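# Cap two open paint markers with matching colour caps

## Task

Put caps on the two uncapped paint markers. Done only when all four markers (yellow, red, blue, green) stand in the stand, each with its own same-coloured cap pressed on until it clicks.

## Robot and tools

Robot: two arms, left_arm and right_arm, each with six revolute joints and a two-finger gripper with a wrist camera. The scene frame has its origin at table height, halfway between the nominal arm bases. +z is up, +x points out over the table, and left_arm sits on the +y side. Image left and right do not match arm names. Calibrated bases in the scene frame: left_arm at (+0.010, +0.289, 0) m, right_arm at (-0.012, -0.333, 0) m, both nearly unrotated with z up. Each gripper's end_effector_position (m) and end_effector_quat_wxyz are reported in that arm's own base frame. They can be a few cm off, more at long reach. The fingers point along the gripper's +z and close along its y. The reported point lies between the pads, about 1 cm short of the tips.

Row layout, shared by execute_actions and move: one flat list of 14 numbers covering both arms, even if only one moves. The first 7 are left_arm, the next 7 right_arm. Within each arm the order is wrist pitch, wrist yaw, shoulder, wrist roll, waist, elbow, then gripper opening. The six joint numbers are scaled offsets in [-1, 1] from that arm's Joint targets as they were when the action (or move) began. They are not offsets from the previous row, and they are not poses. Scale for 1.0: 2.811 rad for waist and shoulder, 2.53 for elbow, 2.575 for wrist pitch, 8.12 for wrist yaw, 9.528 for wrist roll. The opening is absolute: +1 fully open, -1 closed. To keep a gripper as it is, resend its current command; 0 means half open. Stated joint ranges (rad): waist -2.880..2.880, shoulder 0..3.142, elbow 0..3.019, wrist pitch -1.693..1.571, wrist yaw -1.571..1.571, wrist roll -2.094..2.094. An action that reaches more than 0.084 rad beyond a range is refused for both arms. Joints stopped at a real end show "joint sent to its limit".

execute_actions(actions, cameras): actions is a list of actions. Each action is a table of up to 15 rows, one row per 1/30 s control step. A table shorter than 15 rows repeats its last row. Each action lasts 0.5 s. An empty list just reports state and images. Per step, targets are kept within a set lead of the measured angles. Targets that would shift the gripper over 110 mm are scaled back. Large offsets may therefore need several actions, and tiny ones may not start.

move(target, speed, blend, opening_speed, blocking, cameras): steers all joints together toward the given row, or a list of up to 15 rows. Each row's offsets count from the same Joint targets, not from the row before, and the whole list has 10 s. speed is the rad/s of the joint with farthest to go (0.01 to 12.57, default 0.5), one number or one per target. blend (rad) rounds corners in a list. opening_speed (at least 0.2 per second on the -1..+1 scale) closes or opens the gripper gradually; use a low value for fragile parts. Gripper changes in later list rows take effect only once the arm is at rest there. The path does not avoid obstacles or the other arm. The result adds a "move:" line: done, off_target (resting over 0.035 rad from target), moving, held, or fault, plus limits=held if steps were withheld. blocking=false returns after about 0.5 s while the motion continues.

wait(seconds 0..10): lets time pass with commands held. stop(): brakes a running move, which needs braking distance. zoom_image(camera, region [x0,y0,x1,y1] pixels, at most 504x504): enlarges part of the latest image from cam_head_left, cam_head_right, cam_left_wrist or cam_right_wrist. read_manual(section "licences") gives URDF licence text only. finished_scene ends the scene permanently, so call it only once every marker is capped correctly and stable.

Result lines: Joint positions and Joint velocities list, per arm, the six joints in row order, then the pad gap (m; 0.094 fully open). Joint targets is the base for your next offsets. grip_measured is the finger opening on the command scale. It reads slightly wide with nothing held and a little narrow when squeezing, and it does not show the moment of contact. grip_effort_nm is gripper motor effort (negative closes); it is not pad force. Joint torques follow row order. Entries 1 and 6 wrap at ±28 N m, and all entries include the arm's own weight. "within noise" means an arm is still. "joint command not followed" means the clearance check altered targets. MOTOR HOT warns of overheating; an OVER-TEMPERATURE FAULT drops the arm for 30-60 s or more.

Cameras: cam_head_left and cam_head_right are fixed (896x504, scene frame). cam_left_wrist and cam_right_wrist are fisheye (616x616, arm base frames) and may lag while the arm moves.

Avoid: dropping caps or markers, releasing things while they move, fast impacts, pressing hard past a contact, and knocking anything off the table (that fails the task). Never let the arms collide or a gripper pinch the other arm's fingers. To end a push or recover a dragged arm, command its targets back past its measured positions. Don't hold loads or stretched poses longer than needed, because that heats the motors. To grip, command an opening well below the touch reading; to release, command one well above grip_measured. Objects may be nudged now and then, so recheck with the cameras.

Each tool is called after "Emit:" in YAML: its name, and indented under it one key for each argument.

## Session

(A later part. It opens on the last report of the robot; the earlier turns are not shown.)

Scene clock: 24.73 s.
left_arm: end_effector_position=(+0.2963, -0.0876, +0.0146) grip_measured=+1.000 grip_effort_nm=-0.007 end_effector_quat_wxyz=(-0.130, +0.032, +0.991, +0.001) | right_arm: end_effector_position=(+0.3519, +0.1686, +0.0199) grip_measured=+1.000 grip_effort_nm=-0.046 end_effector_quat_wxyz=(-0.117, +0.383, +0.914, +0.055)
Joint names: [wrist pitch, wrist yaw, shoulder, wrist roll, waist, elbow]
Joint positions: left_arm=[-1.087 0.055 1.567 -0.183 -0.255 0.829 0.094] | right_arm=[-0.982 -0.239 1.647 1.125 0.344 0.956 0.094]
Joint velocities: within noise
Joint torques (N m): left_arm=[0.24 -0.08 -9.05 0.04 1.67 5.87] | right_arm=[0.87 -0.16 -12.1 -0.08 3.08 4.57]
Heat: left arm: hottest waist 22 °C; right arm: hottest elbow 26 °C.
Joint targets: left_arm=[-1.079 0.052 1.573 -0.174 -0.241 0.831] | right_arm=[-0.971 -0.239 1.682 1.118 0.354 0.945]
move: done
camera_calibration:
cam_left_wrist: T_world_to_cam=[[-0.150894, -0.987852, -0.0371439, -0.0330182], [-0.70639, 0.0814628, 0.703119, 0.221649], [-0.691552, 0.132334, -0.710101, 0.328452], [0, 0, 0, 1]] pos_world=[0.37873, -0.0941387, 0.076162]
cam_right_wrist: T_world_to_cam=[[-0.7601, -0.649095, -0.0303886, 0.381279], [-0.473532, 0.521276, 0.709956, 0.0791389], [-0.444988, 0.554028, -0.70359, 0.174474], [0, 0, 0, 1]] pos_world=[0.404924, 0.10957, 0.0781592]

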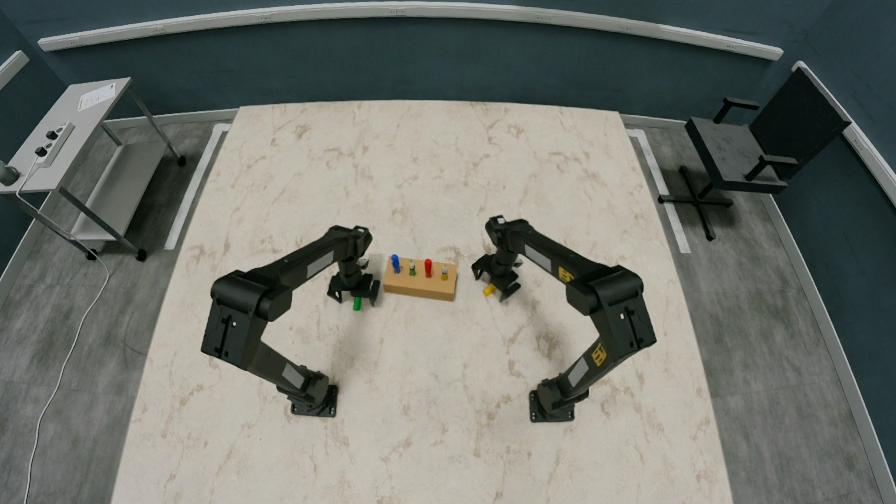

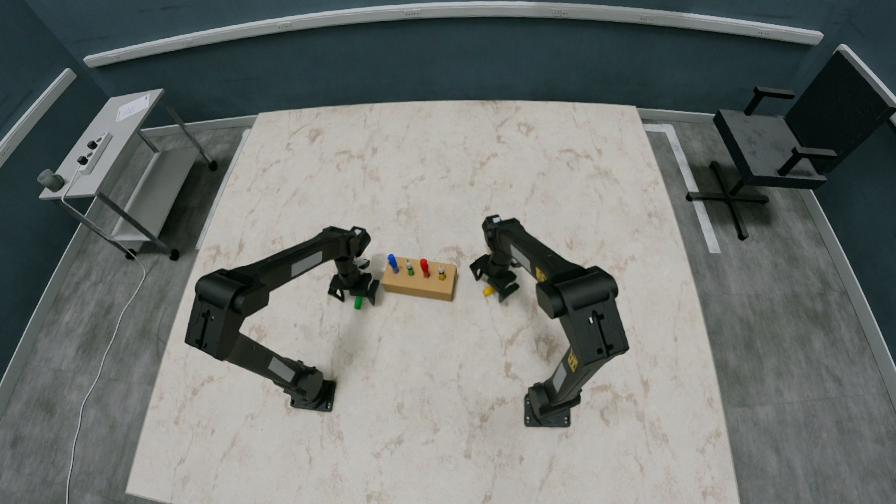

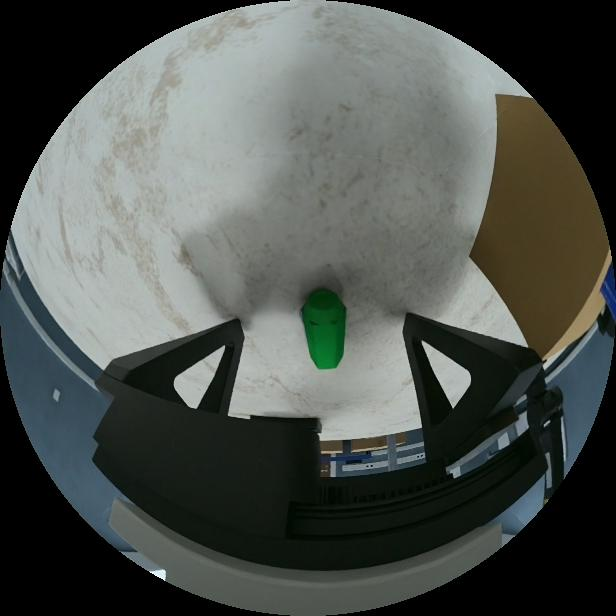

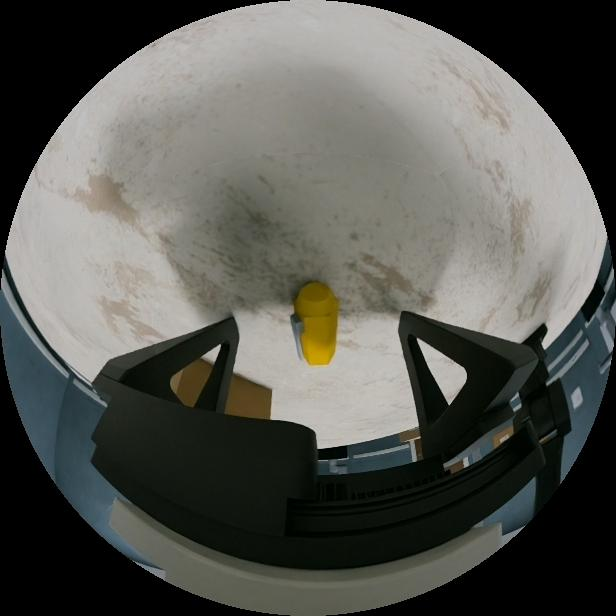

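Emit:
move:
  target: [0.00307, 0, 0.00192, 0, 0.001, -0.00099, -0.3, 0.00524, 0, 0.0016, 0, 0, -0.00356, -0.3]
  speed: 0.05
  opening_speed: 1.0

Scene clock: 30.73 s.
left_arm: end_effector_position=(+0.2980, -0.0868, +0.0134) grip_measured=-0.296 grip_effort_nm=-0.149 end_effector_quat_wxyz=(-0.128, +0.031, +0.991, +0.001) | right_arm: end_effector_position=(+0.3547, +0.1709, +0.0184) grip_measured=-0.296 grip_effort_nm=-0.178 end_effector_quat_wxyz=(-0.112, +0.381, +0.916, +0.061)
Joint names: [wrist pitch, wrist yaw, shoulder, wrist roll, waist, elbow]
Joint positions: left_arm=[-1.08 0.054 1.57 -0.183 -0.252 0.829 0.033] | right_arm=[-0.962 -0.241 1.648 1.123 0.346 0.954 0.033]
Joint velocities: within noise
Joint torques (N m): left_arm=[0.27 -0.02 -8.94 0.04 1.67 5.65] | right_arm=[0.66 -0.11 -11.87 -0.08 2.78 4.11]
Heat: left arm: hottest waist 22 °C; right arm: hottest elbow 26 °C.
Joint targets: left_arm=[-1.071 0.052 1.578 -0.174 -0.238 0.829] | right_arm=[-0.958 -0.239 1.687 1.118 0.354 0.936]
move: off_target (right_arm); right_arm: the shoulder is farthest, 0.038 rad from its target
camera_calibration:
cam_left_wrist: T_world_to_cam=[[-0.148375, -0.988215, -0.0376284, -0.0329], [-0.709881, 0.0799394, 0.69977, 0.224558], [-0.688515, 0.13054, -0.713376, 0.327659], [0, 0, 0, 1]] pos_world=[0.380127, -0.093236, 0.075367]
cam_right_wrist: T_world_to_cam=[[-0.756968, -0.651805, -0.0463648, 0.384443], [-0.486176, 0.514366, 0.706442, 0.0861548], [-0.436614, 0.557296, -0.70625, 0.169887], [0, 0, 0, 1]] pos_world=[0.407072, 0.111589, 0.0769442]

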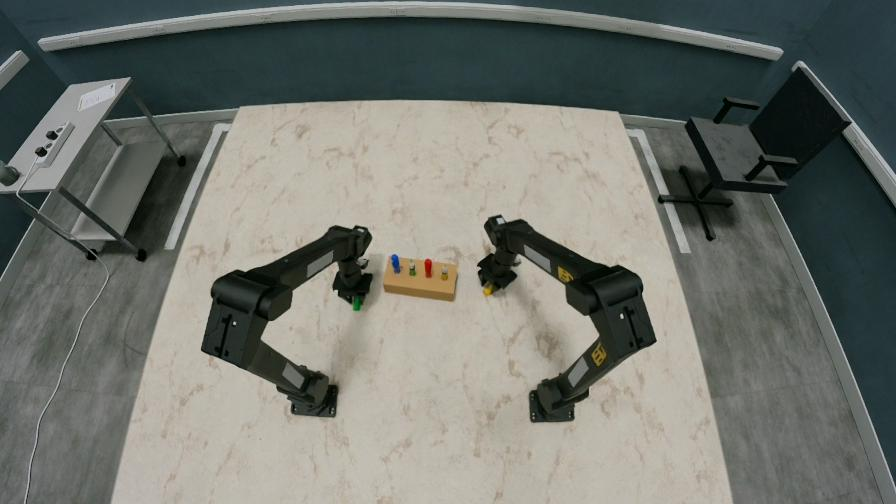

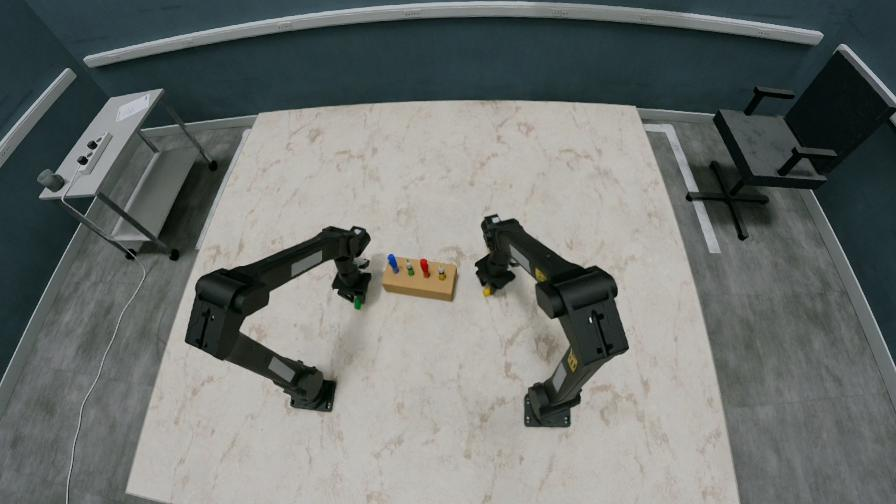

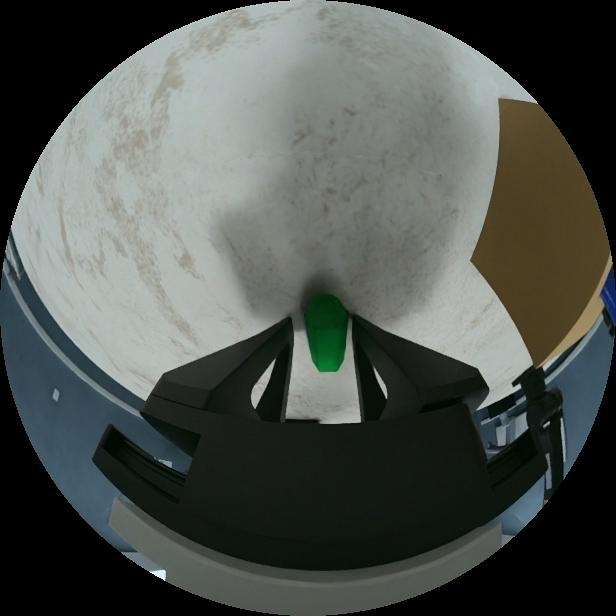

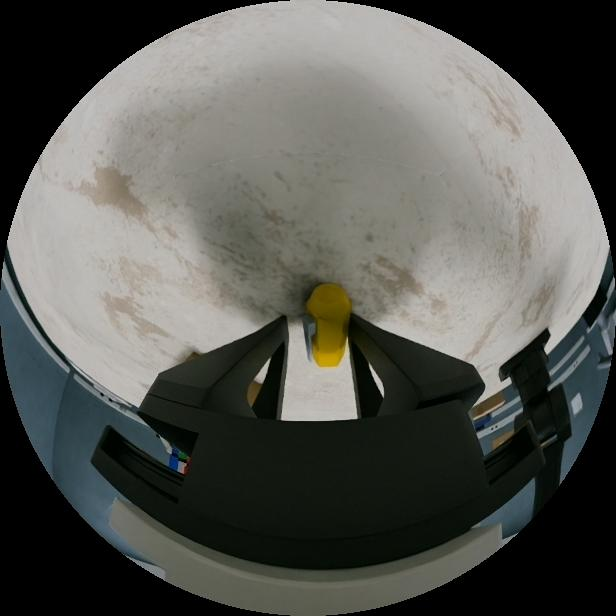

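Emit:
zoom_image:
  camera: "cam_right_wrist"
  region: [270, 270, 370, 370]

Emit:
zoom_image:
  camera: "cam_left_wrist"
  region: [270, 280, 370, 380]

Scaled by 5.040 from the camera's 616x616 image, which has a finer 880x880 frame.

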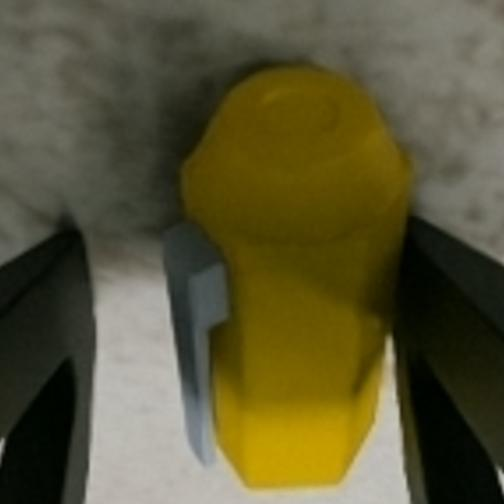

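Scaled by 5.040 from the camera's 616x616 image, which has a finer 880x880 frame.

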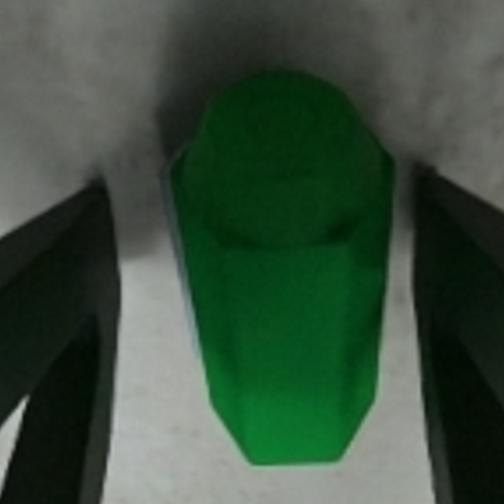

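Emit:
move:
  target: [0, 0, 0, 0, 0, 0, -0.8, 0, 0, 0, 0, 0, -0.0045, -0.3]
  speed: 0.05
  opening_speed: 0.25

Scene clock: 33.73 s.
left_arm: end_effector_position=(+0.2980, -0.0868, +0.0134) grip_measured=-0.560 grip_effort_nm=-1.033 end_effector_quat_wxyz=(-0.128, +0.031, +0.991, +0.001) | right_arm: end_effector_position=(+0.3538, +0.1707, +0.0176) grip_measured=-0.297 grip_effort_nm=-0.183 end_effector_quat_wxyz=(-0.113, +0.381, +0.916, +0.060)
Joint names: [wrist pitch, wrist yaw, shoulder, wrist roll, waist, elbow]
Joint positions: left_arm=[-1.08 0.054 1.57 -0.183 -0.252 0.829 0.021] | right_arm=[-0.96 -0.242 1.648 1.123 0.346 0.951 0.033]
Joint velocities: within noise
Joint torques (N m): left_arm=[0.28 -0.03 -8.94 0.03 1.67 5.65] | right_arm=[0.62 -0.06 -11.81 -0.09 2.84 3.49]
Heat: left arm: hottest waist 22 °C; right arm: hottest elbow 26 °C.
Joint targets: left_arm=[-1.071 0.052 1.578 -0.174 -0.238 0.829] | right_arm=[-0.958 -0.239 1.687 1.118 0.354 0.924]
move: off_target (right_arm); right_arm: the shoulder is farthest, 0.039 rad from its target
camera_calibration:
cam_left_wrist: T_world_to_cam=[[-0.148375, -0.988215, -0.0376284, -0.0329], [-0.709881, 0.0799394, 0.69977, 0.224558], [-0.688515, 0.13054, -0.713376, 0.327659], [0, 0, 0, 1]] pos_world=[0.380127, -0.093236, 0.075367]
cam_right_wrist: T_world_to_cam=[[-0.757028, -0.65179, -0.0455869, 0.38363], [-0.485248, 0.514129, 0.707252, 0.0860164], [-0.437543, 0.557531, -0.70549, 0.169377], [0, 0, 0, 1]] pos_world=[0.406268, 0.11139, 0.076147]

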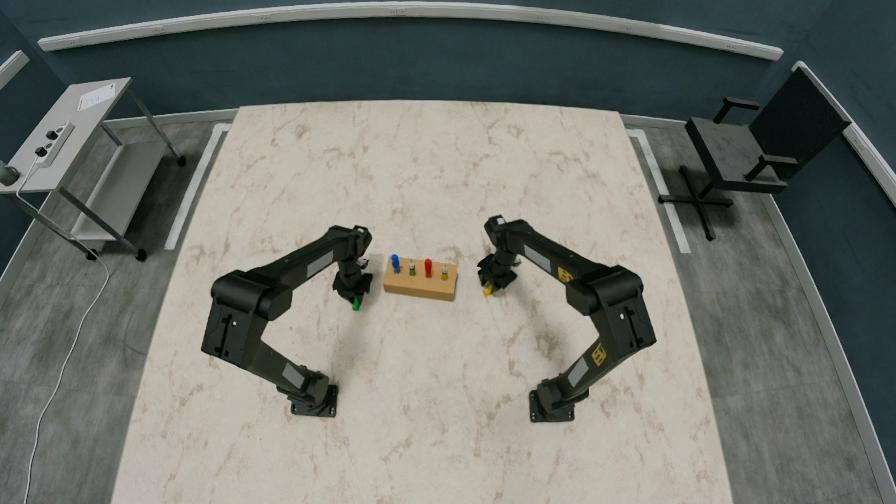

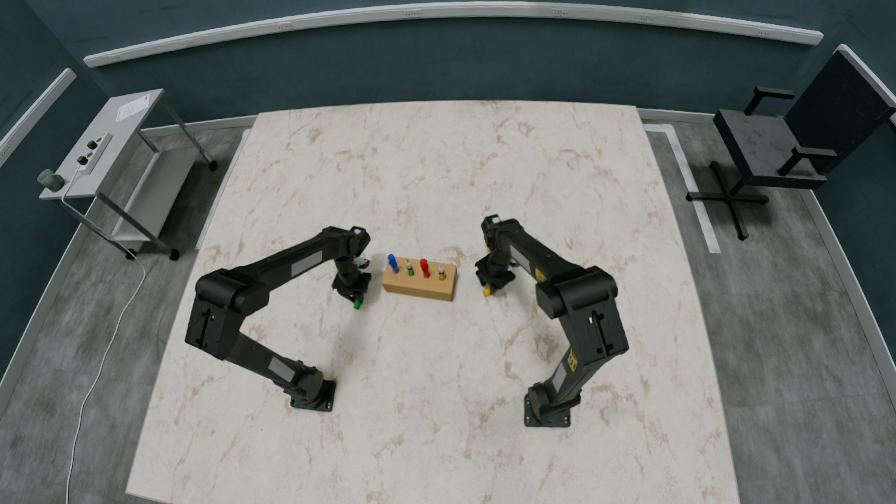

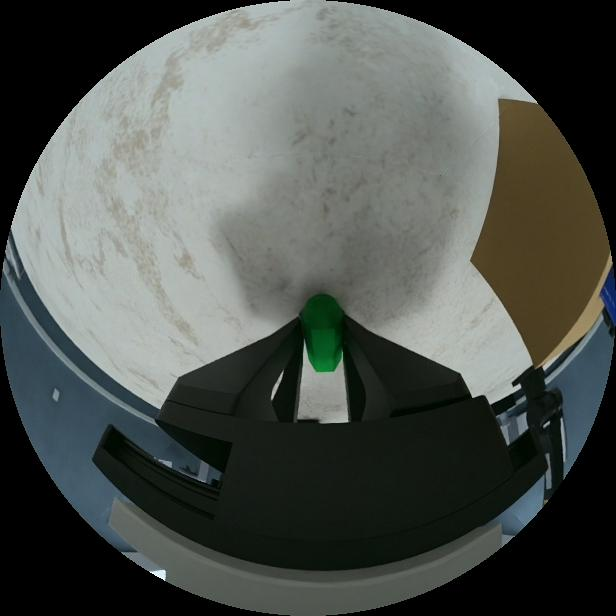

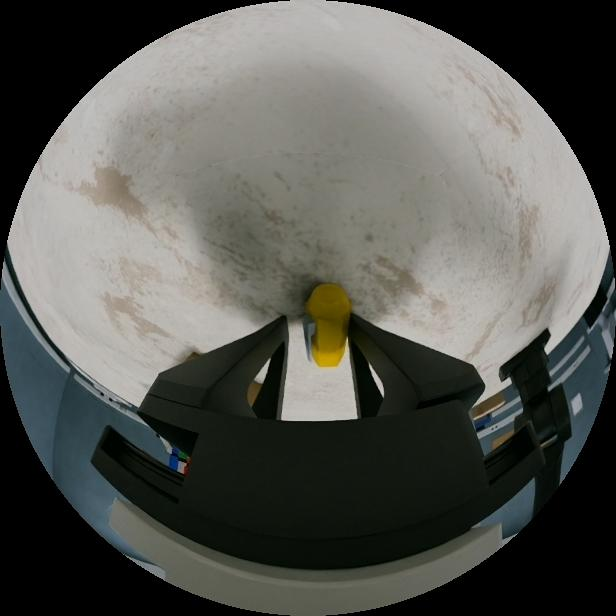

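Emit:
zoom_image:
  camera: "cam_right_wrist"
  region: [265, 295, 325, 355]

Emit:
zoom_image:
  camera: "cam_left_wrist"
  region: [280, 280, 370, 380]

Scaled by 8.400 from the camera's 616x616 image, which has a finer 880x880 frame.

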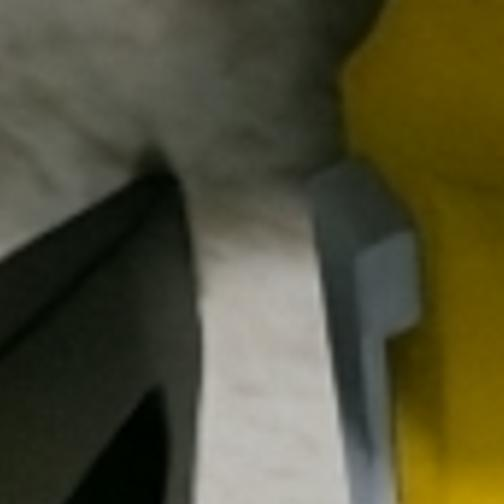

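Scaled by 5.040 from the camera's 616x616 image, which has a finer 880x880 frame.

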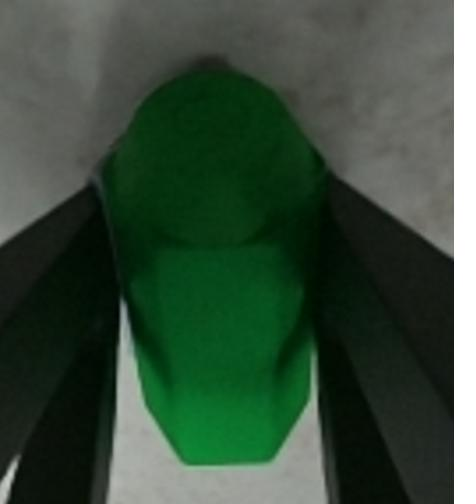

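Emit:
move:
  target: [0, 0, 0, 0, 0, 0, -0.8, 0, 0, -0.0053, 0, 0, 0.004, -0.8]
  speed: 0.05
  opening_speed: 0.25

Scene clock: 36.23 s.
left_arm: end_effector_position=(+0.2980, -0.0868, +0.0134) grip_measured=-0.560 grip_effort_nm=-1.028 end_effector_quat_wxyz=(-0.128, +0.031, +0.991, +0.001) | right_arm: end_effector_position=(+0.3539, +0.1711, +0.0177) grip_measured=-0.574 grip_effort_nm=-1.057 end_effector_quat_wxyz=(-0.113, +0.381, +0.916, +0.061)
Joint names: [wrist pitch, wrist yaw, shoulder, wrist roll, waist, elbow]
Joint positions: left_arm=[-1.08 0.054 1.57 -0.183 -0.252 0.829 0.021] | right_arm=[-0.959 -0.243 1.648 1.123 0.346 0.951 0.02]
Joint velocities: within noise
Joint torques (N m): left_arm=[0.29 -0.03 -8.94 0.03 1.67 5.67] | right_arm=[0.59 0 -13.22 -0.09 2.78 4.21]
Heat: left arm: hottest waist 22 °C; right arm: hottest elbow 26 °C.
Joint targets: left_arm=[-1.071 0.052 1.578 -0.174 -0.238 0.829] | right_arm=[-0.958 -0.239 1.672 1.118 0.354 0.934]
move: done
camera_calibration:
cam_left_wrist: T_world_to_cam=[[-0.148375, -0.988215, -0.0376284, -0.0329], [-0.709881, 0.0799394, 0.69977, 0.224558], [-0.688515, 0.13054, -0.713376, 0.327659], [0, 0, 0, 1]] pos_world=[0.380127, -0.093236, 0.075367]
cam_right_wrist: T_world_to_cam=[[-0.756877, -0.651849, -0.0472156, 0.384042], [-0.485749, 0.512737, 0.707919, 0.086164], [-0.437247, 0.558743, -0.704714, 0.168882], [0, 0, 0, 1]] pos_world=[0.406369, 0.111796, 0.0761489]

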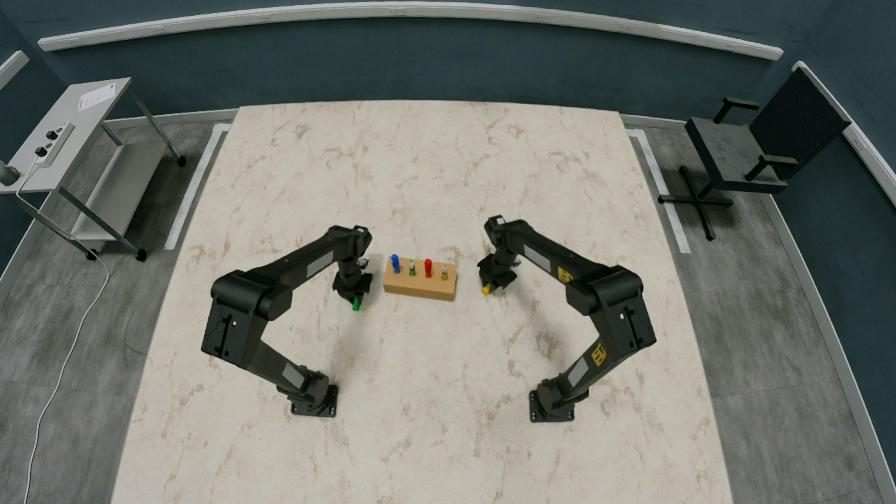

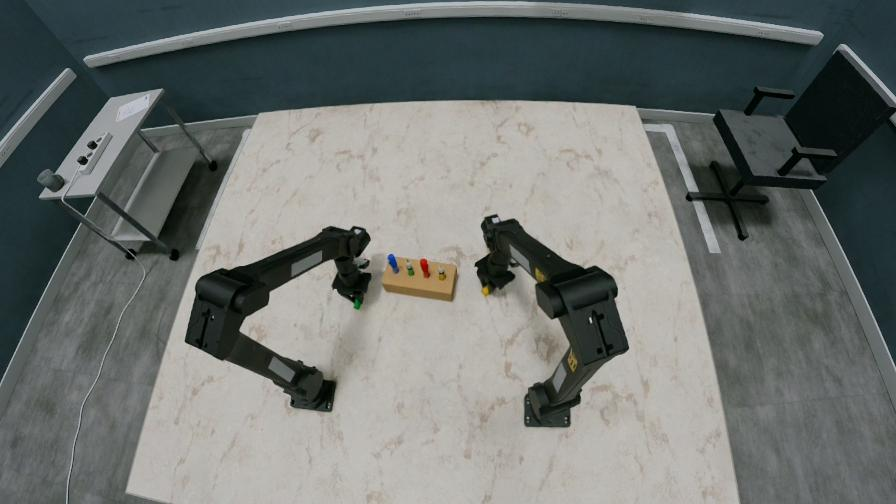

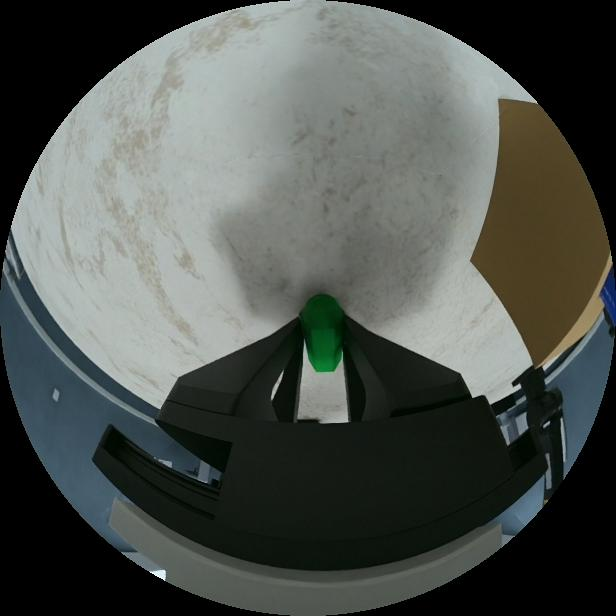

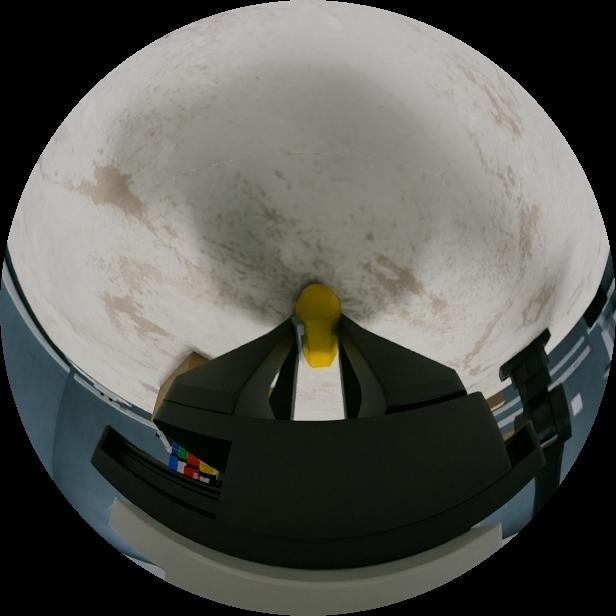

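Emit:
zoom_image:
  camera: "cam_right_wrist"
  region: [270, 270, 370, 380]

Scaled by 4.582 from the camera's 616x616 image, which has a finer 880x880 frame.

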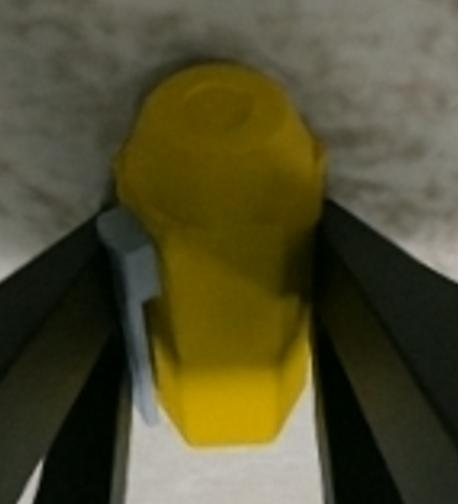

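Emit:
move:
  target: [-0.10602, 0.0004, -0.0434, -0.00273, -0.00605, 0.05731, -0.8, -0.09515, -0.0005, -0.05087, 0.00336, -0.00498, 0.05059, -0.8]
  speed: 0.25

Scene clock: 42.47 s.
left_arm: end_effector_position=(+0.2945, -0.0860, +0.0841) grip_measured=-0.560 grip_effort_nm=-1.023 end_effector_quat_wxyz=(-0.152, +0.027, +0.988, +0.007) | right_arm: end_effector_position=(+0.3411, +0.1665, +0.0846) grip_measured=-0.574 grip_effort_nm=-1.057 end_effector_quat_wxyz=(-0.132, +0.391, +0.910, +0.043)
Joint names: [wrist pitch, wrist yaw, shoulder, wrist roll, waist, elbow]
Joint positions: left_arm=[-1.334 0.054 1.47 -0.19 -0.252 0.933 0.021] | right_arm=[-1.194 -0.243 1.54 1.142 0.346 1.025 0.02]
Joint velocities: within noise
Joint torques (N m): left_arm=[-0.44 0.11 -10.23 -0.12 0.32 9.81] | right_arm=[0.14 -0.18 -15.62 0.07 1.44 8.55]
Heat: left arm: hottest waist 22 °C; right arm: hottest elbow 26 °C.
Joint targets: left_arm=[-1.344 0.056 1.456 -0.200 -0.255 0.974] | right_arm=[-1.203 -0.244 1.529 1.150 0.340 1.062]
move: off_target (left_arm, right_arm); left_arm: the elbow is farthest, 0.041 rad from its target; right_arm: the elbow is farthest, 0.037 rad from its target
camera_calibration:
cam_left_wrist: T_world_to_cam=[[-0.143834, -0.988586, -0.0448265, -0.0306118], [-0.67548, 0.0649731, 0.73451, 0.15827], [-0.723214, 0.135927, -0.677115, 0.383173], [0, 0, 0, 1]] pos_world=[0.379621, -0.0926292, 0.141829]
cam_right_wrist: T_world_to_cam=[[-0.769332, -0.638811, 0.00699476, 0.371927], [-0.438561, 0.536065, 0.721318, 0.0138491], [-0.464535, 0.551865, -0.692569, 0.222365], [0, 0, 0, 1]] pos_world=[0.395505, 0.107452, 0.141412]

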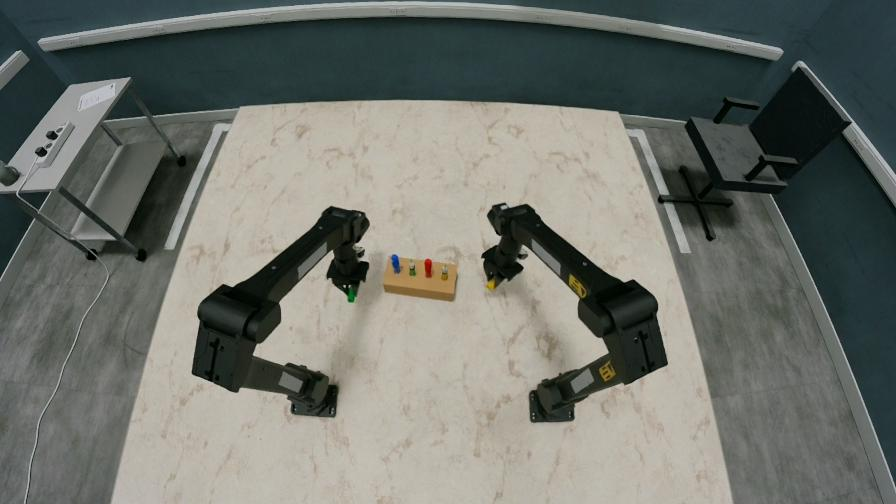

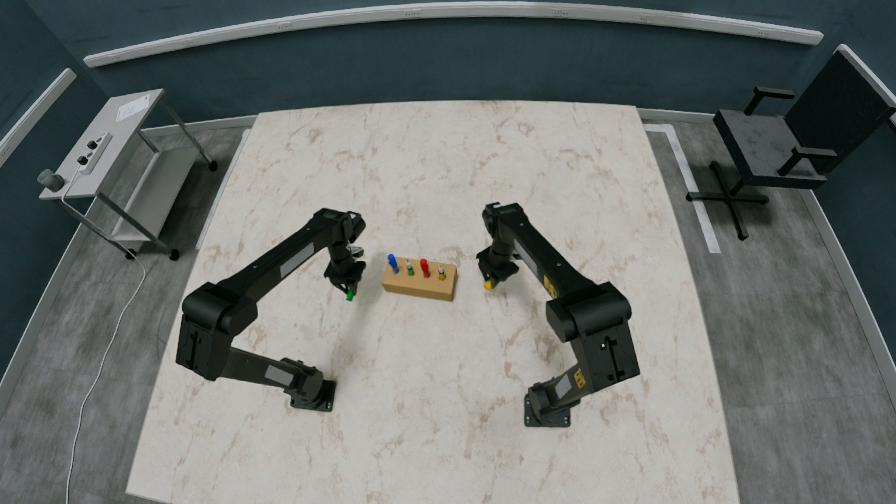

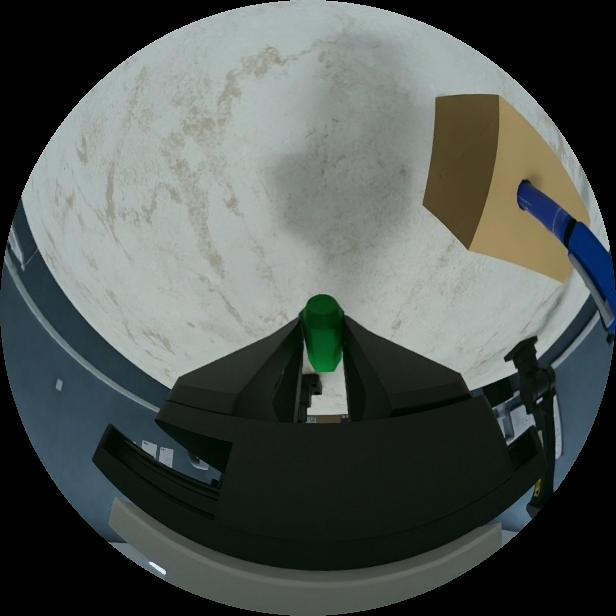

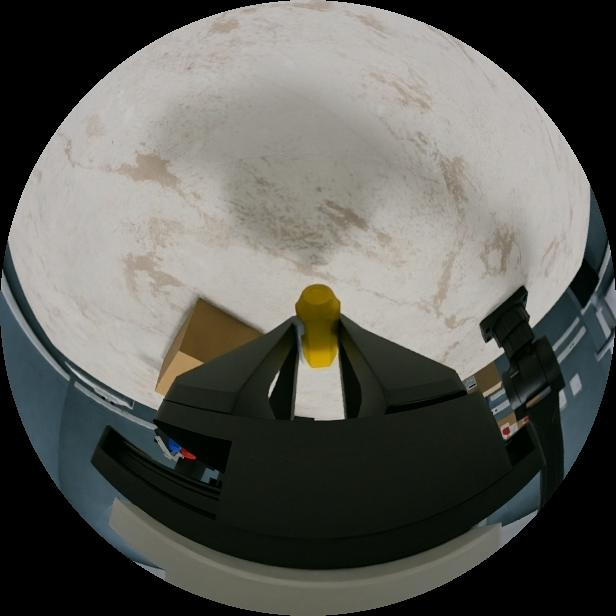

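Emit:
move:
  target:
    - [0.42291, -0.00936, -0.3063, 0.01994, 0, -0.25573, -0.8, 0.59728, 0.03079, -0.22625, -0.1207, -0.00356, -0.30237, -0.8]
    - [0.42291, -0.00936, -0.3063, 0.01994, -0.18428, -0.25573, -0.8, 0.59728, 0.03079, -0.22625, -0.1207, 0.12949, -0.30237, -0.8]
  speed: 0.8
  blend: [0.05, 0]

Scene clock: 45.90 s.
left_arm: end_effector_position=(+0.2367, -0.2210, +0.1655) grip_measured=-0.560 grip_effort_nm=-1.028 end_effector_quat_wxyz=(+0.453, +0.312, +0.816, -0.177) | right_arm: end_effector_position=(+0.3029, +0.2510, +0.1879) grip_measured=-0.574 grip_effort_nm=-1.062 end_effector_quat_wxyz=(+0.566, -0.268, +0.752, +0.206)
Joint names: [wrist pitch, wrist yaw, shoulder, wrist roll, waist, elbow]
Joint positions: left_arm=[-0.275 -0.019 0.6 -0.019 -0.76 0.32 0.021] | right_arm=[0.32 0.004 0.904 0.007 0.695 0.307 0.02]
Joint velocities: within noise
Joint torques (N m): left_arm=[2.39 -0.07 -1.38 0.03 -0.5 9.63] | right_arm=[2.78 0.07 -5.42 -0.11 2.84 6.54]
Heat: left arm: hottest waist 22 °C; right arm: hottest elbow 26 °C.
Joint targets: left_arm=[-0.255 -0.020 0.595 -0.010 -0.773 0.327] | right_arm=[0.335 0.007 0.893 0.000 0.704 0.297]
move: done
camera_calibration:
cam_left_wrist: T_world_to_cam=[[-0.655023, -0.750215, -0.0901194, 0.0124092], [-0.633127, 0.610027, -0.476462, 0.378987], [0.412425, -0.255037, -0.874564, 0.0923081], [0, 0, 0, 1]] pos_world=[0.210005, -0.198341, 0.262421]
cam_right_wrist: T_world_to_cam=[[0.648861, -0.75718, -0.0752244, 0.0113968], [-0.581427, -0.429608, -0.690927, 0.428333], [0.490839, 0.492053, -0.719, -0.039824], [0, 0, 0, 1]] pos_world=[0.261197, 0.21224, 0.268171]

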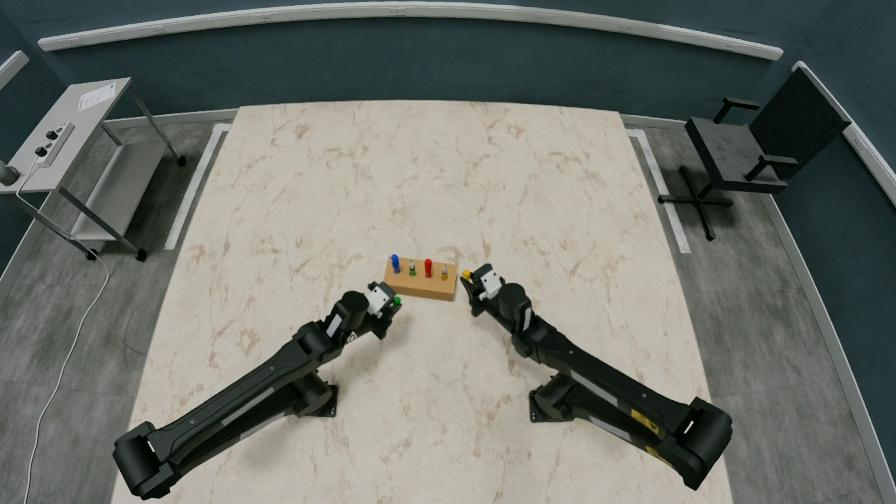

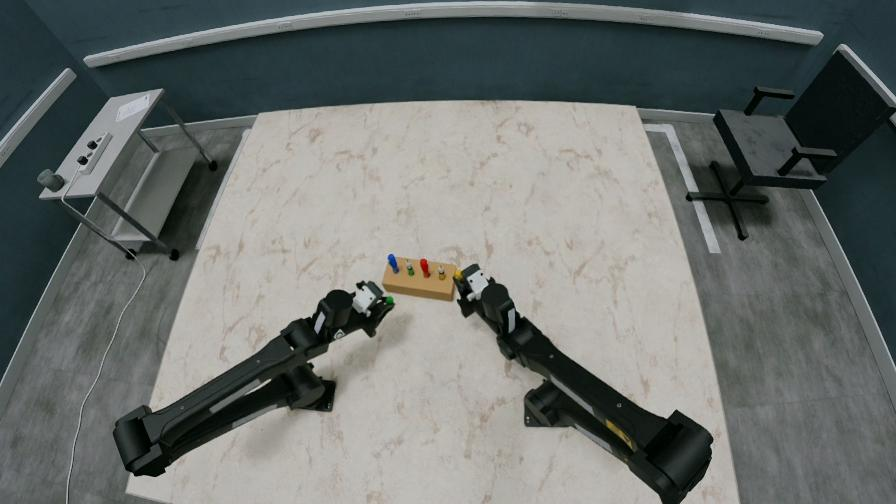

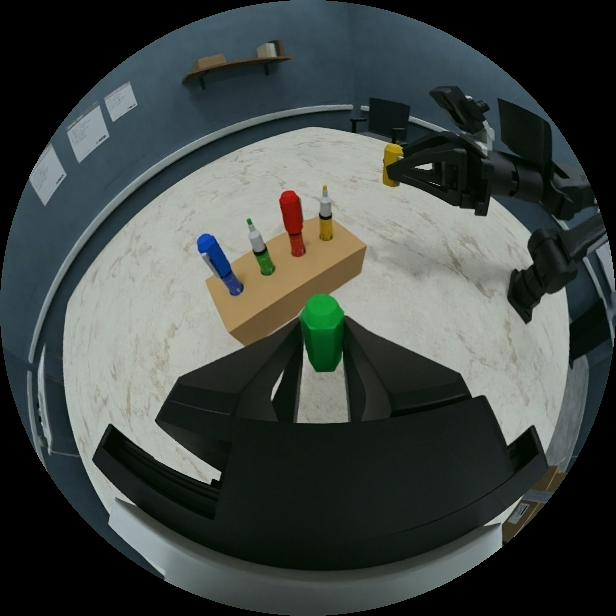

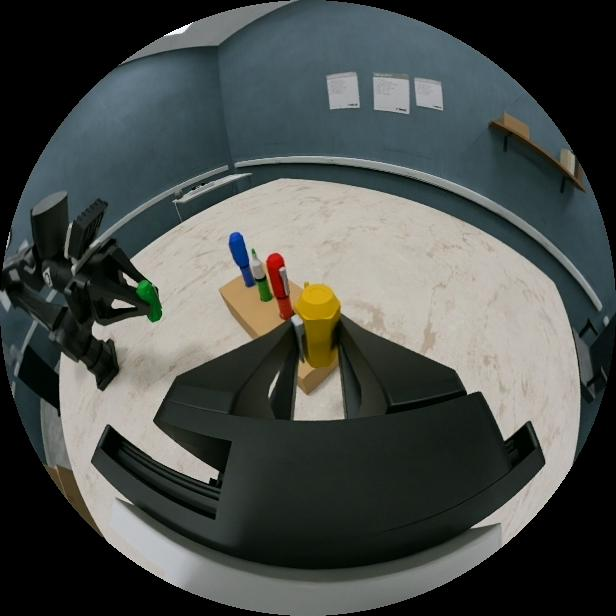

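Emit:
zoom_image:
  camera: "cam_left_wrist"
  region: [190, 120, 430, 350]

Emit:
zoom_image:
  camera: "cam_left_wrist"
  region: [290, 120, 420, 250]

Emit:
zoom_image:
  camera: "cam_right_wrist"
  region: [210, 220, 360, 400]

Scaled by 2.100 from the camera's 616x616 image, which has a finer 880x880 frame.

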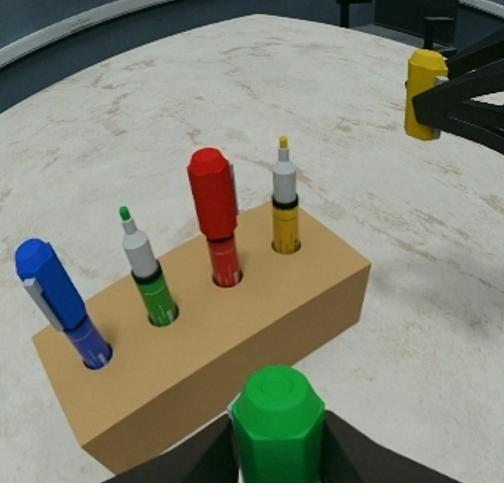

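Scaled by 3.877 from the camera's 616x616 image, which has a finer 880x880 frame.

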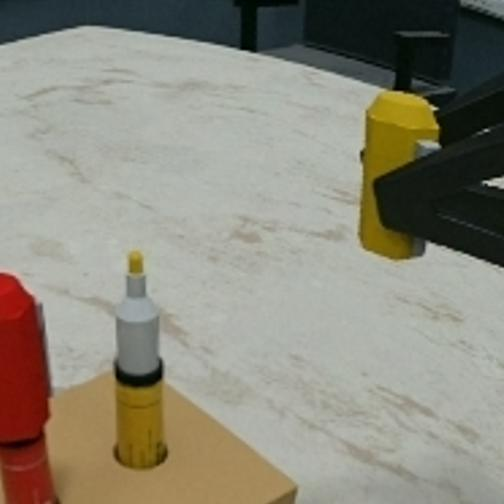

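Scaled by 2.800 from the camera's 616x616 image, which has a finer 880x880 frame.

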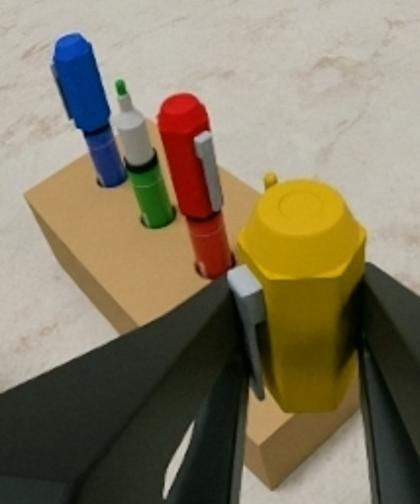

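Emit:
move:
  target: [0, 0, 0, 0, 0, 0, -0.8, 0.03767, 0.00108, 0.10246, 0.0004, 0.00694, 0.09249, -0.8]
  speed: 0.3
  cameras: ["cam_left_wrist", "cam_right_wrist"]

Scene clock: 48.43 s.
left_arm: end_effector_position=(+0.2365, -0.2212, +0.1655) grip_measured=-0.560 grip_effort_nm=-1.033 end_effector_quat_wxyz=(+0.453, +0.312, +0.816, -0.177) | right_arm: end_effector_position=(+0.3568, +0.3061, +0.2047) grip_measured=-0.574 grip_effort_nm=-1.057 end_effector_quat_wxyz=(+0.573, -0.271, +0.744, +0.211)
Joint names: [wrist pitch, wrist yaw, shoulder, wrist roll, waist, elbow]
Joint positions: left_arm=[-0.275 -0.019 0.6 -0.019 -0.761 0.32 0.021] | right_arm=[0.417 0.012 1.161 0.007 0.714 0.489 0.02]
Joint velocities: within noise
Joint torques (N m): left_arm=[2.39 -0.07 -1.38 0.03 -0.5 9.63] | right_arm=[2.78 0.11 -6.65 -0.08 2.9 9.8]
Heat: left arm: hottest waist 22 °C; right arm: hottest elbow 27 °C.
Joint targets: left_arm=[-0.255 -0.020 0.595 -0.010 -0.774 0.327] | right_arm=[0.432 0.015 1.181 0.004 0.724 0.532]
move: off_target (right_arm); right_arm: the elbow is farthest, 0.042 rad from its target
camera_calibration:
cam_left_wrist: T_world_to_cam=[[-0.655615, -0.749696, -0.0901384, 0.0123602], [-0.632646, 0.610539, -0.476447, 0.37898], [0.412223, -0.25534, -0.874571, 0.092323], [0, 0, 0, 1]] pos_world=[0.209806, -0.198542, 0.262421]
cam_right_wrist: T_world_to_cam=[[0.65901, -0.74863, -0.0725171, 0.0125605], [-0.563941, -0.42802, -0.706236, 0.491304], [0.497671, 0.506312, -0.704253, -0.0910738], [0, 0, 0, 1]] pos_world=[0.314114, 0.265803, 0.283748]
Images, in order (width x height): cam_left_wrist 616x616, cam_right_wrist 616x616.

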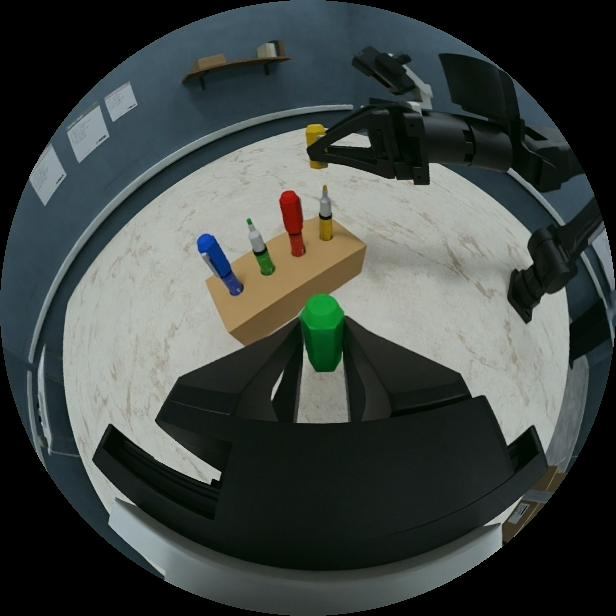

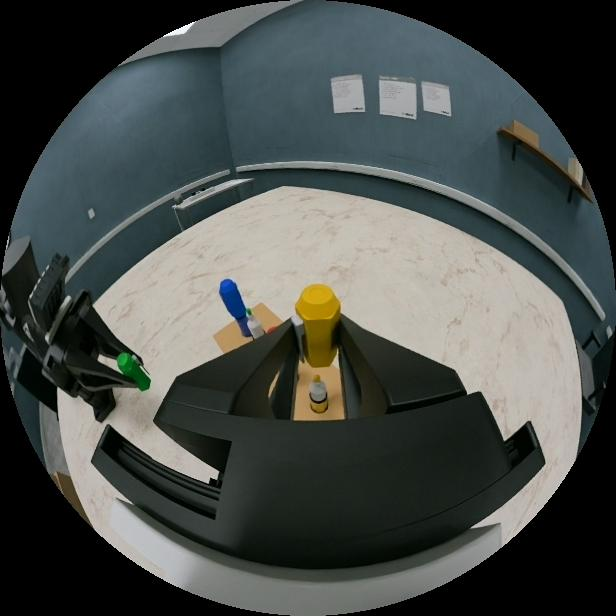

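Emit:
zoom_image:
  camera: "cam_left_wrist"
  region: [280, 110, 380, 260]

Emit:
zoom_image:
  camera: "cam_right_wrist"
  region: [270, 270, 370, 430]

Scaled by 3.360 from the camera's 616x616 image, which has a finer 880x880 frame.

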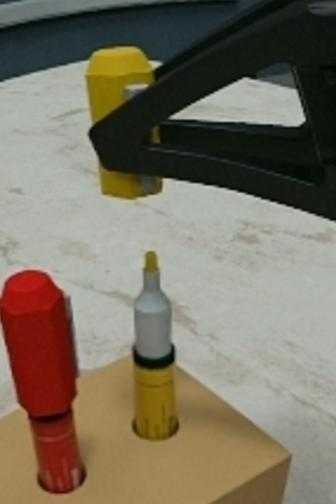

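Scaled by 3.150 from the camera's 616x616 image, which has a finer 880x880 frame.

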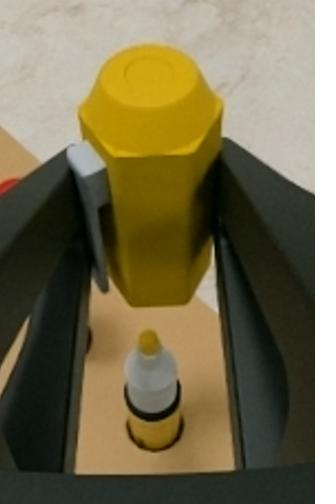

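Emit:
zoom_image:
  camera: "cam_left_wrist"
  region: [300, 120, 340, 200]

Scaled by 6.300 from the camera's 616x616 image, which has a finer 880x880 frame.

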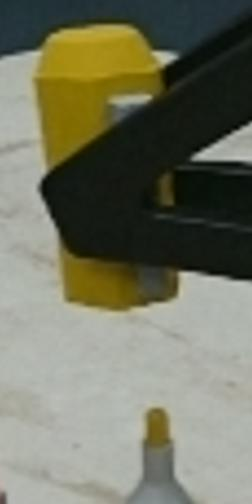

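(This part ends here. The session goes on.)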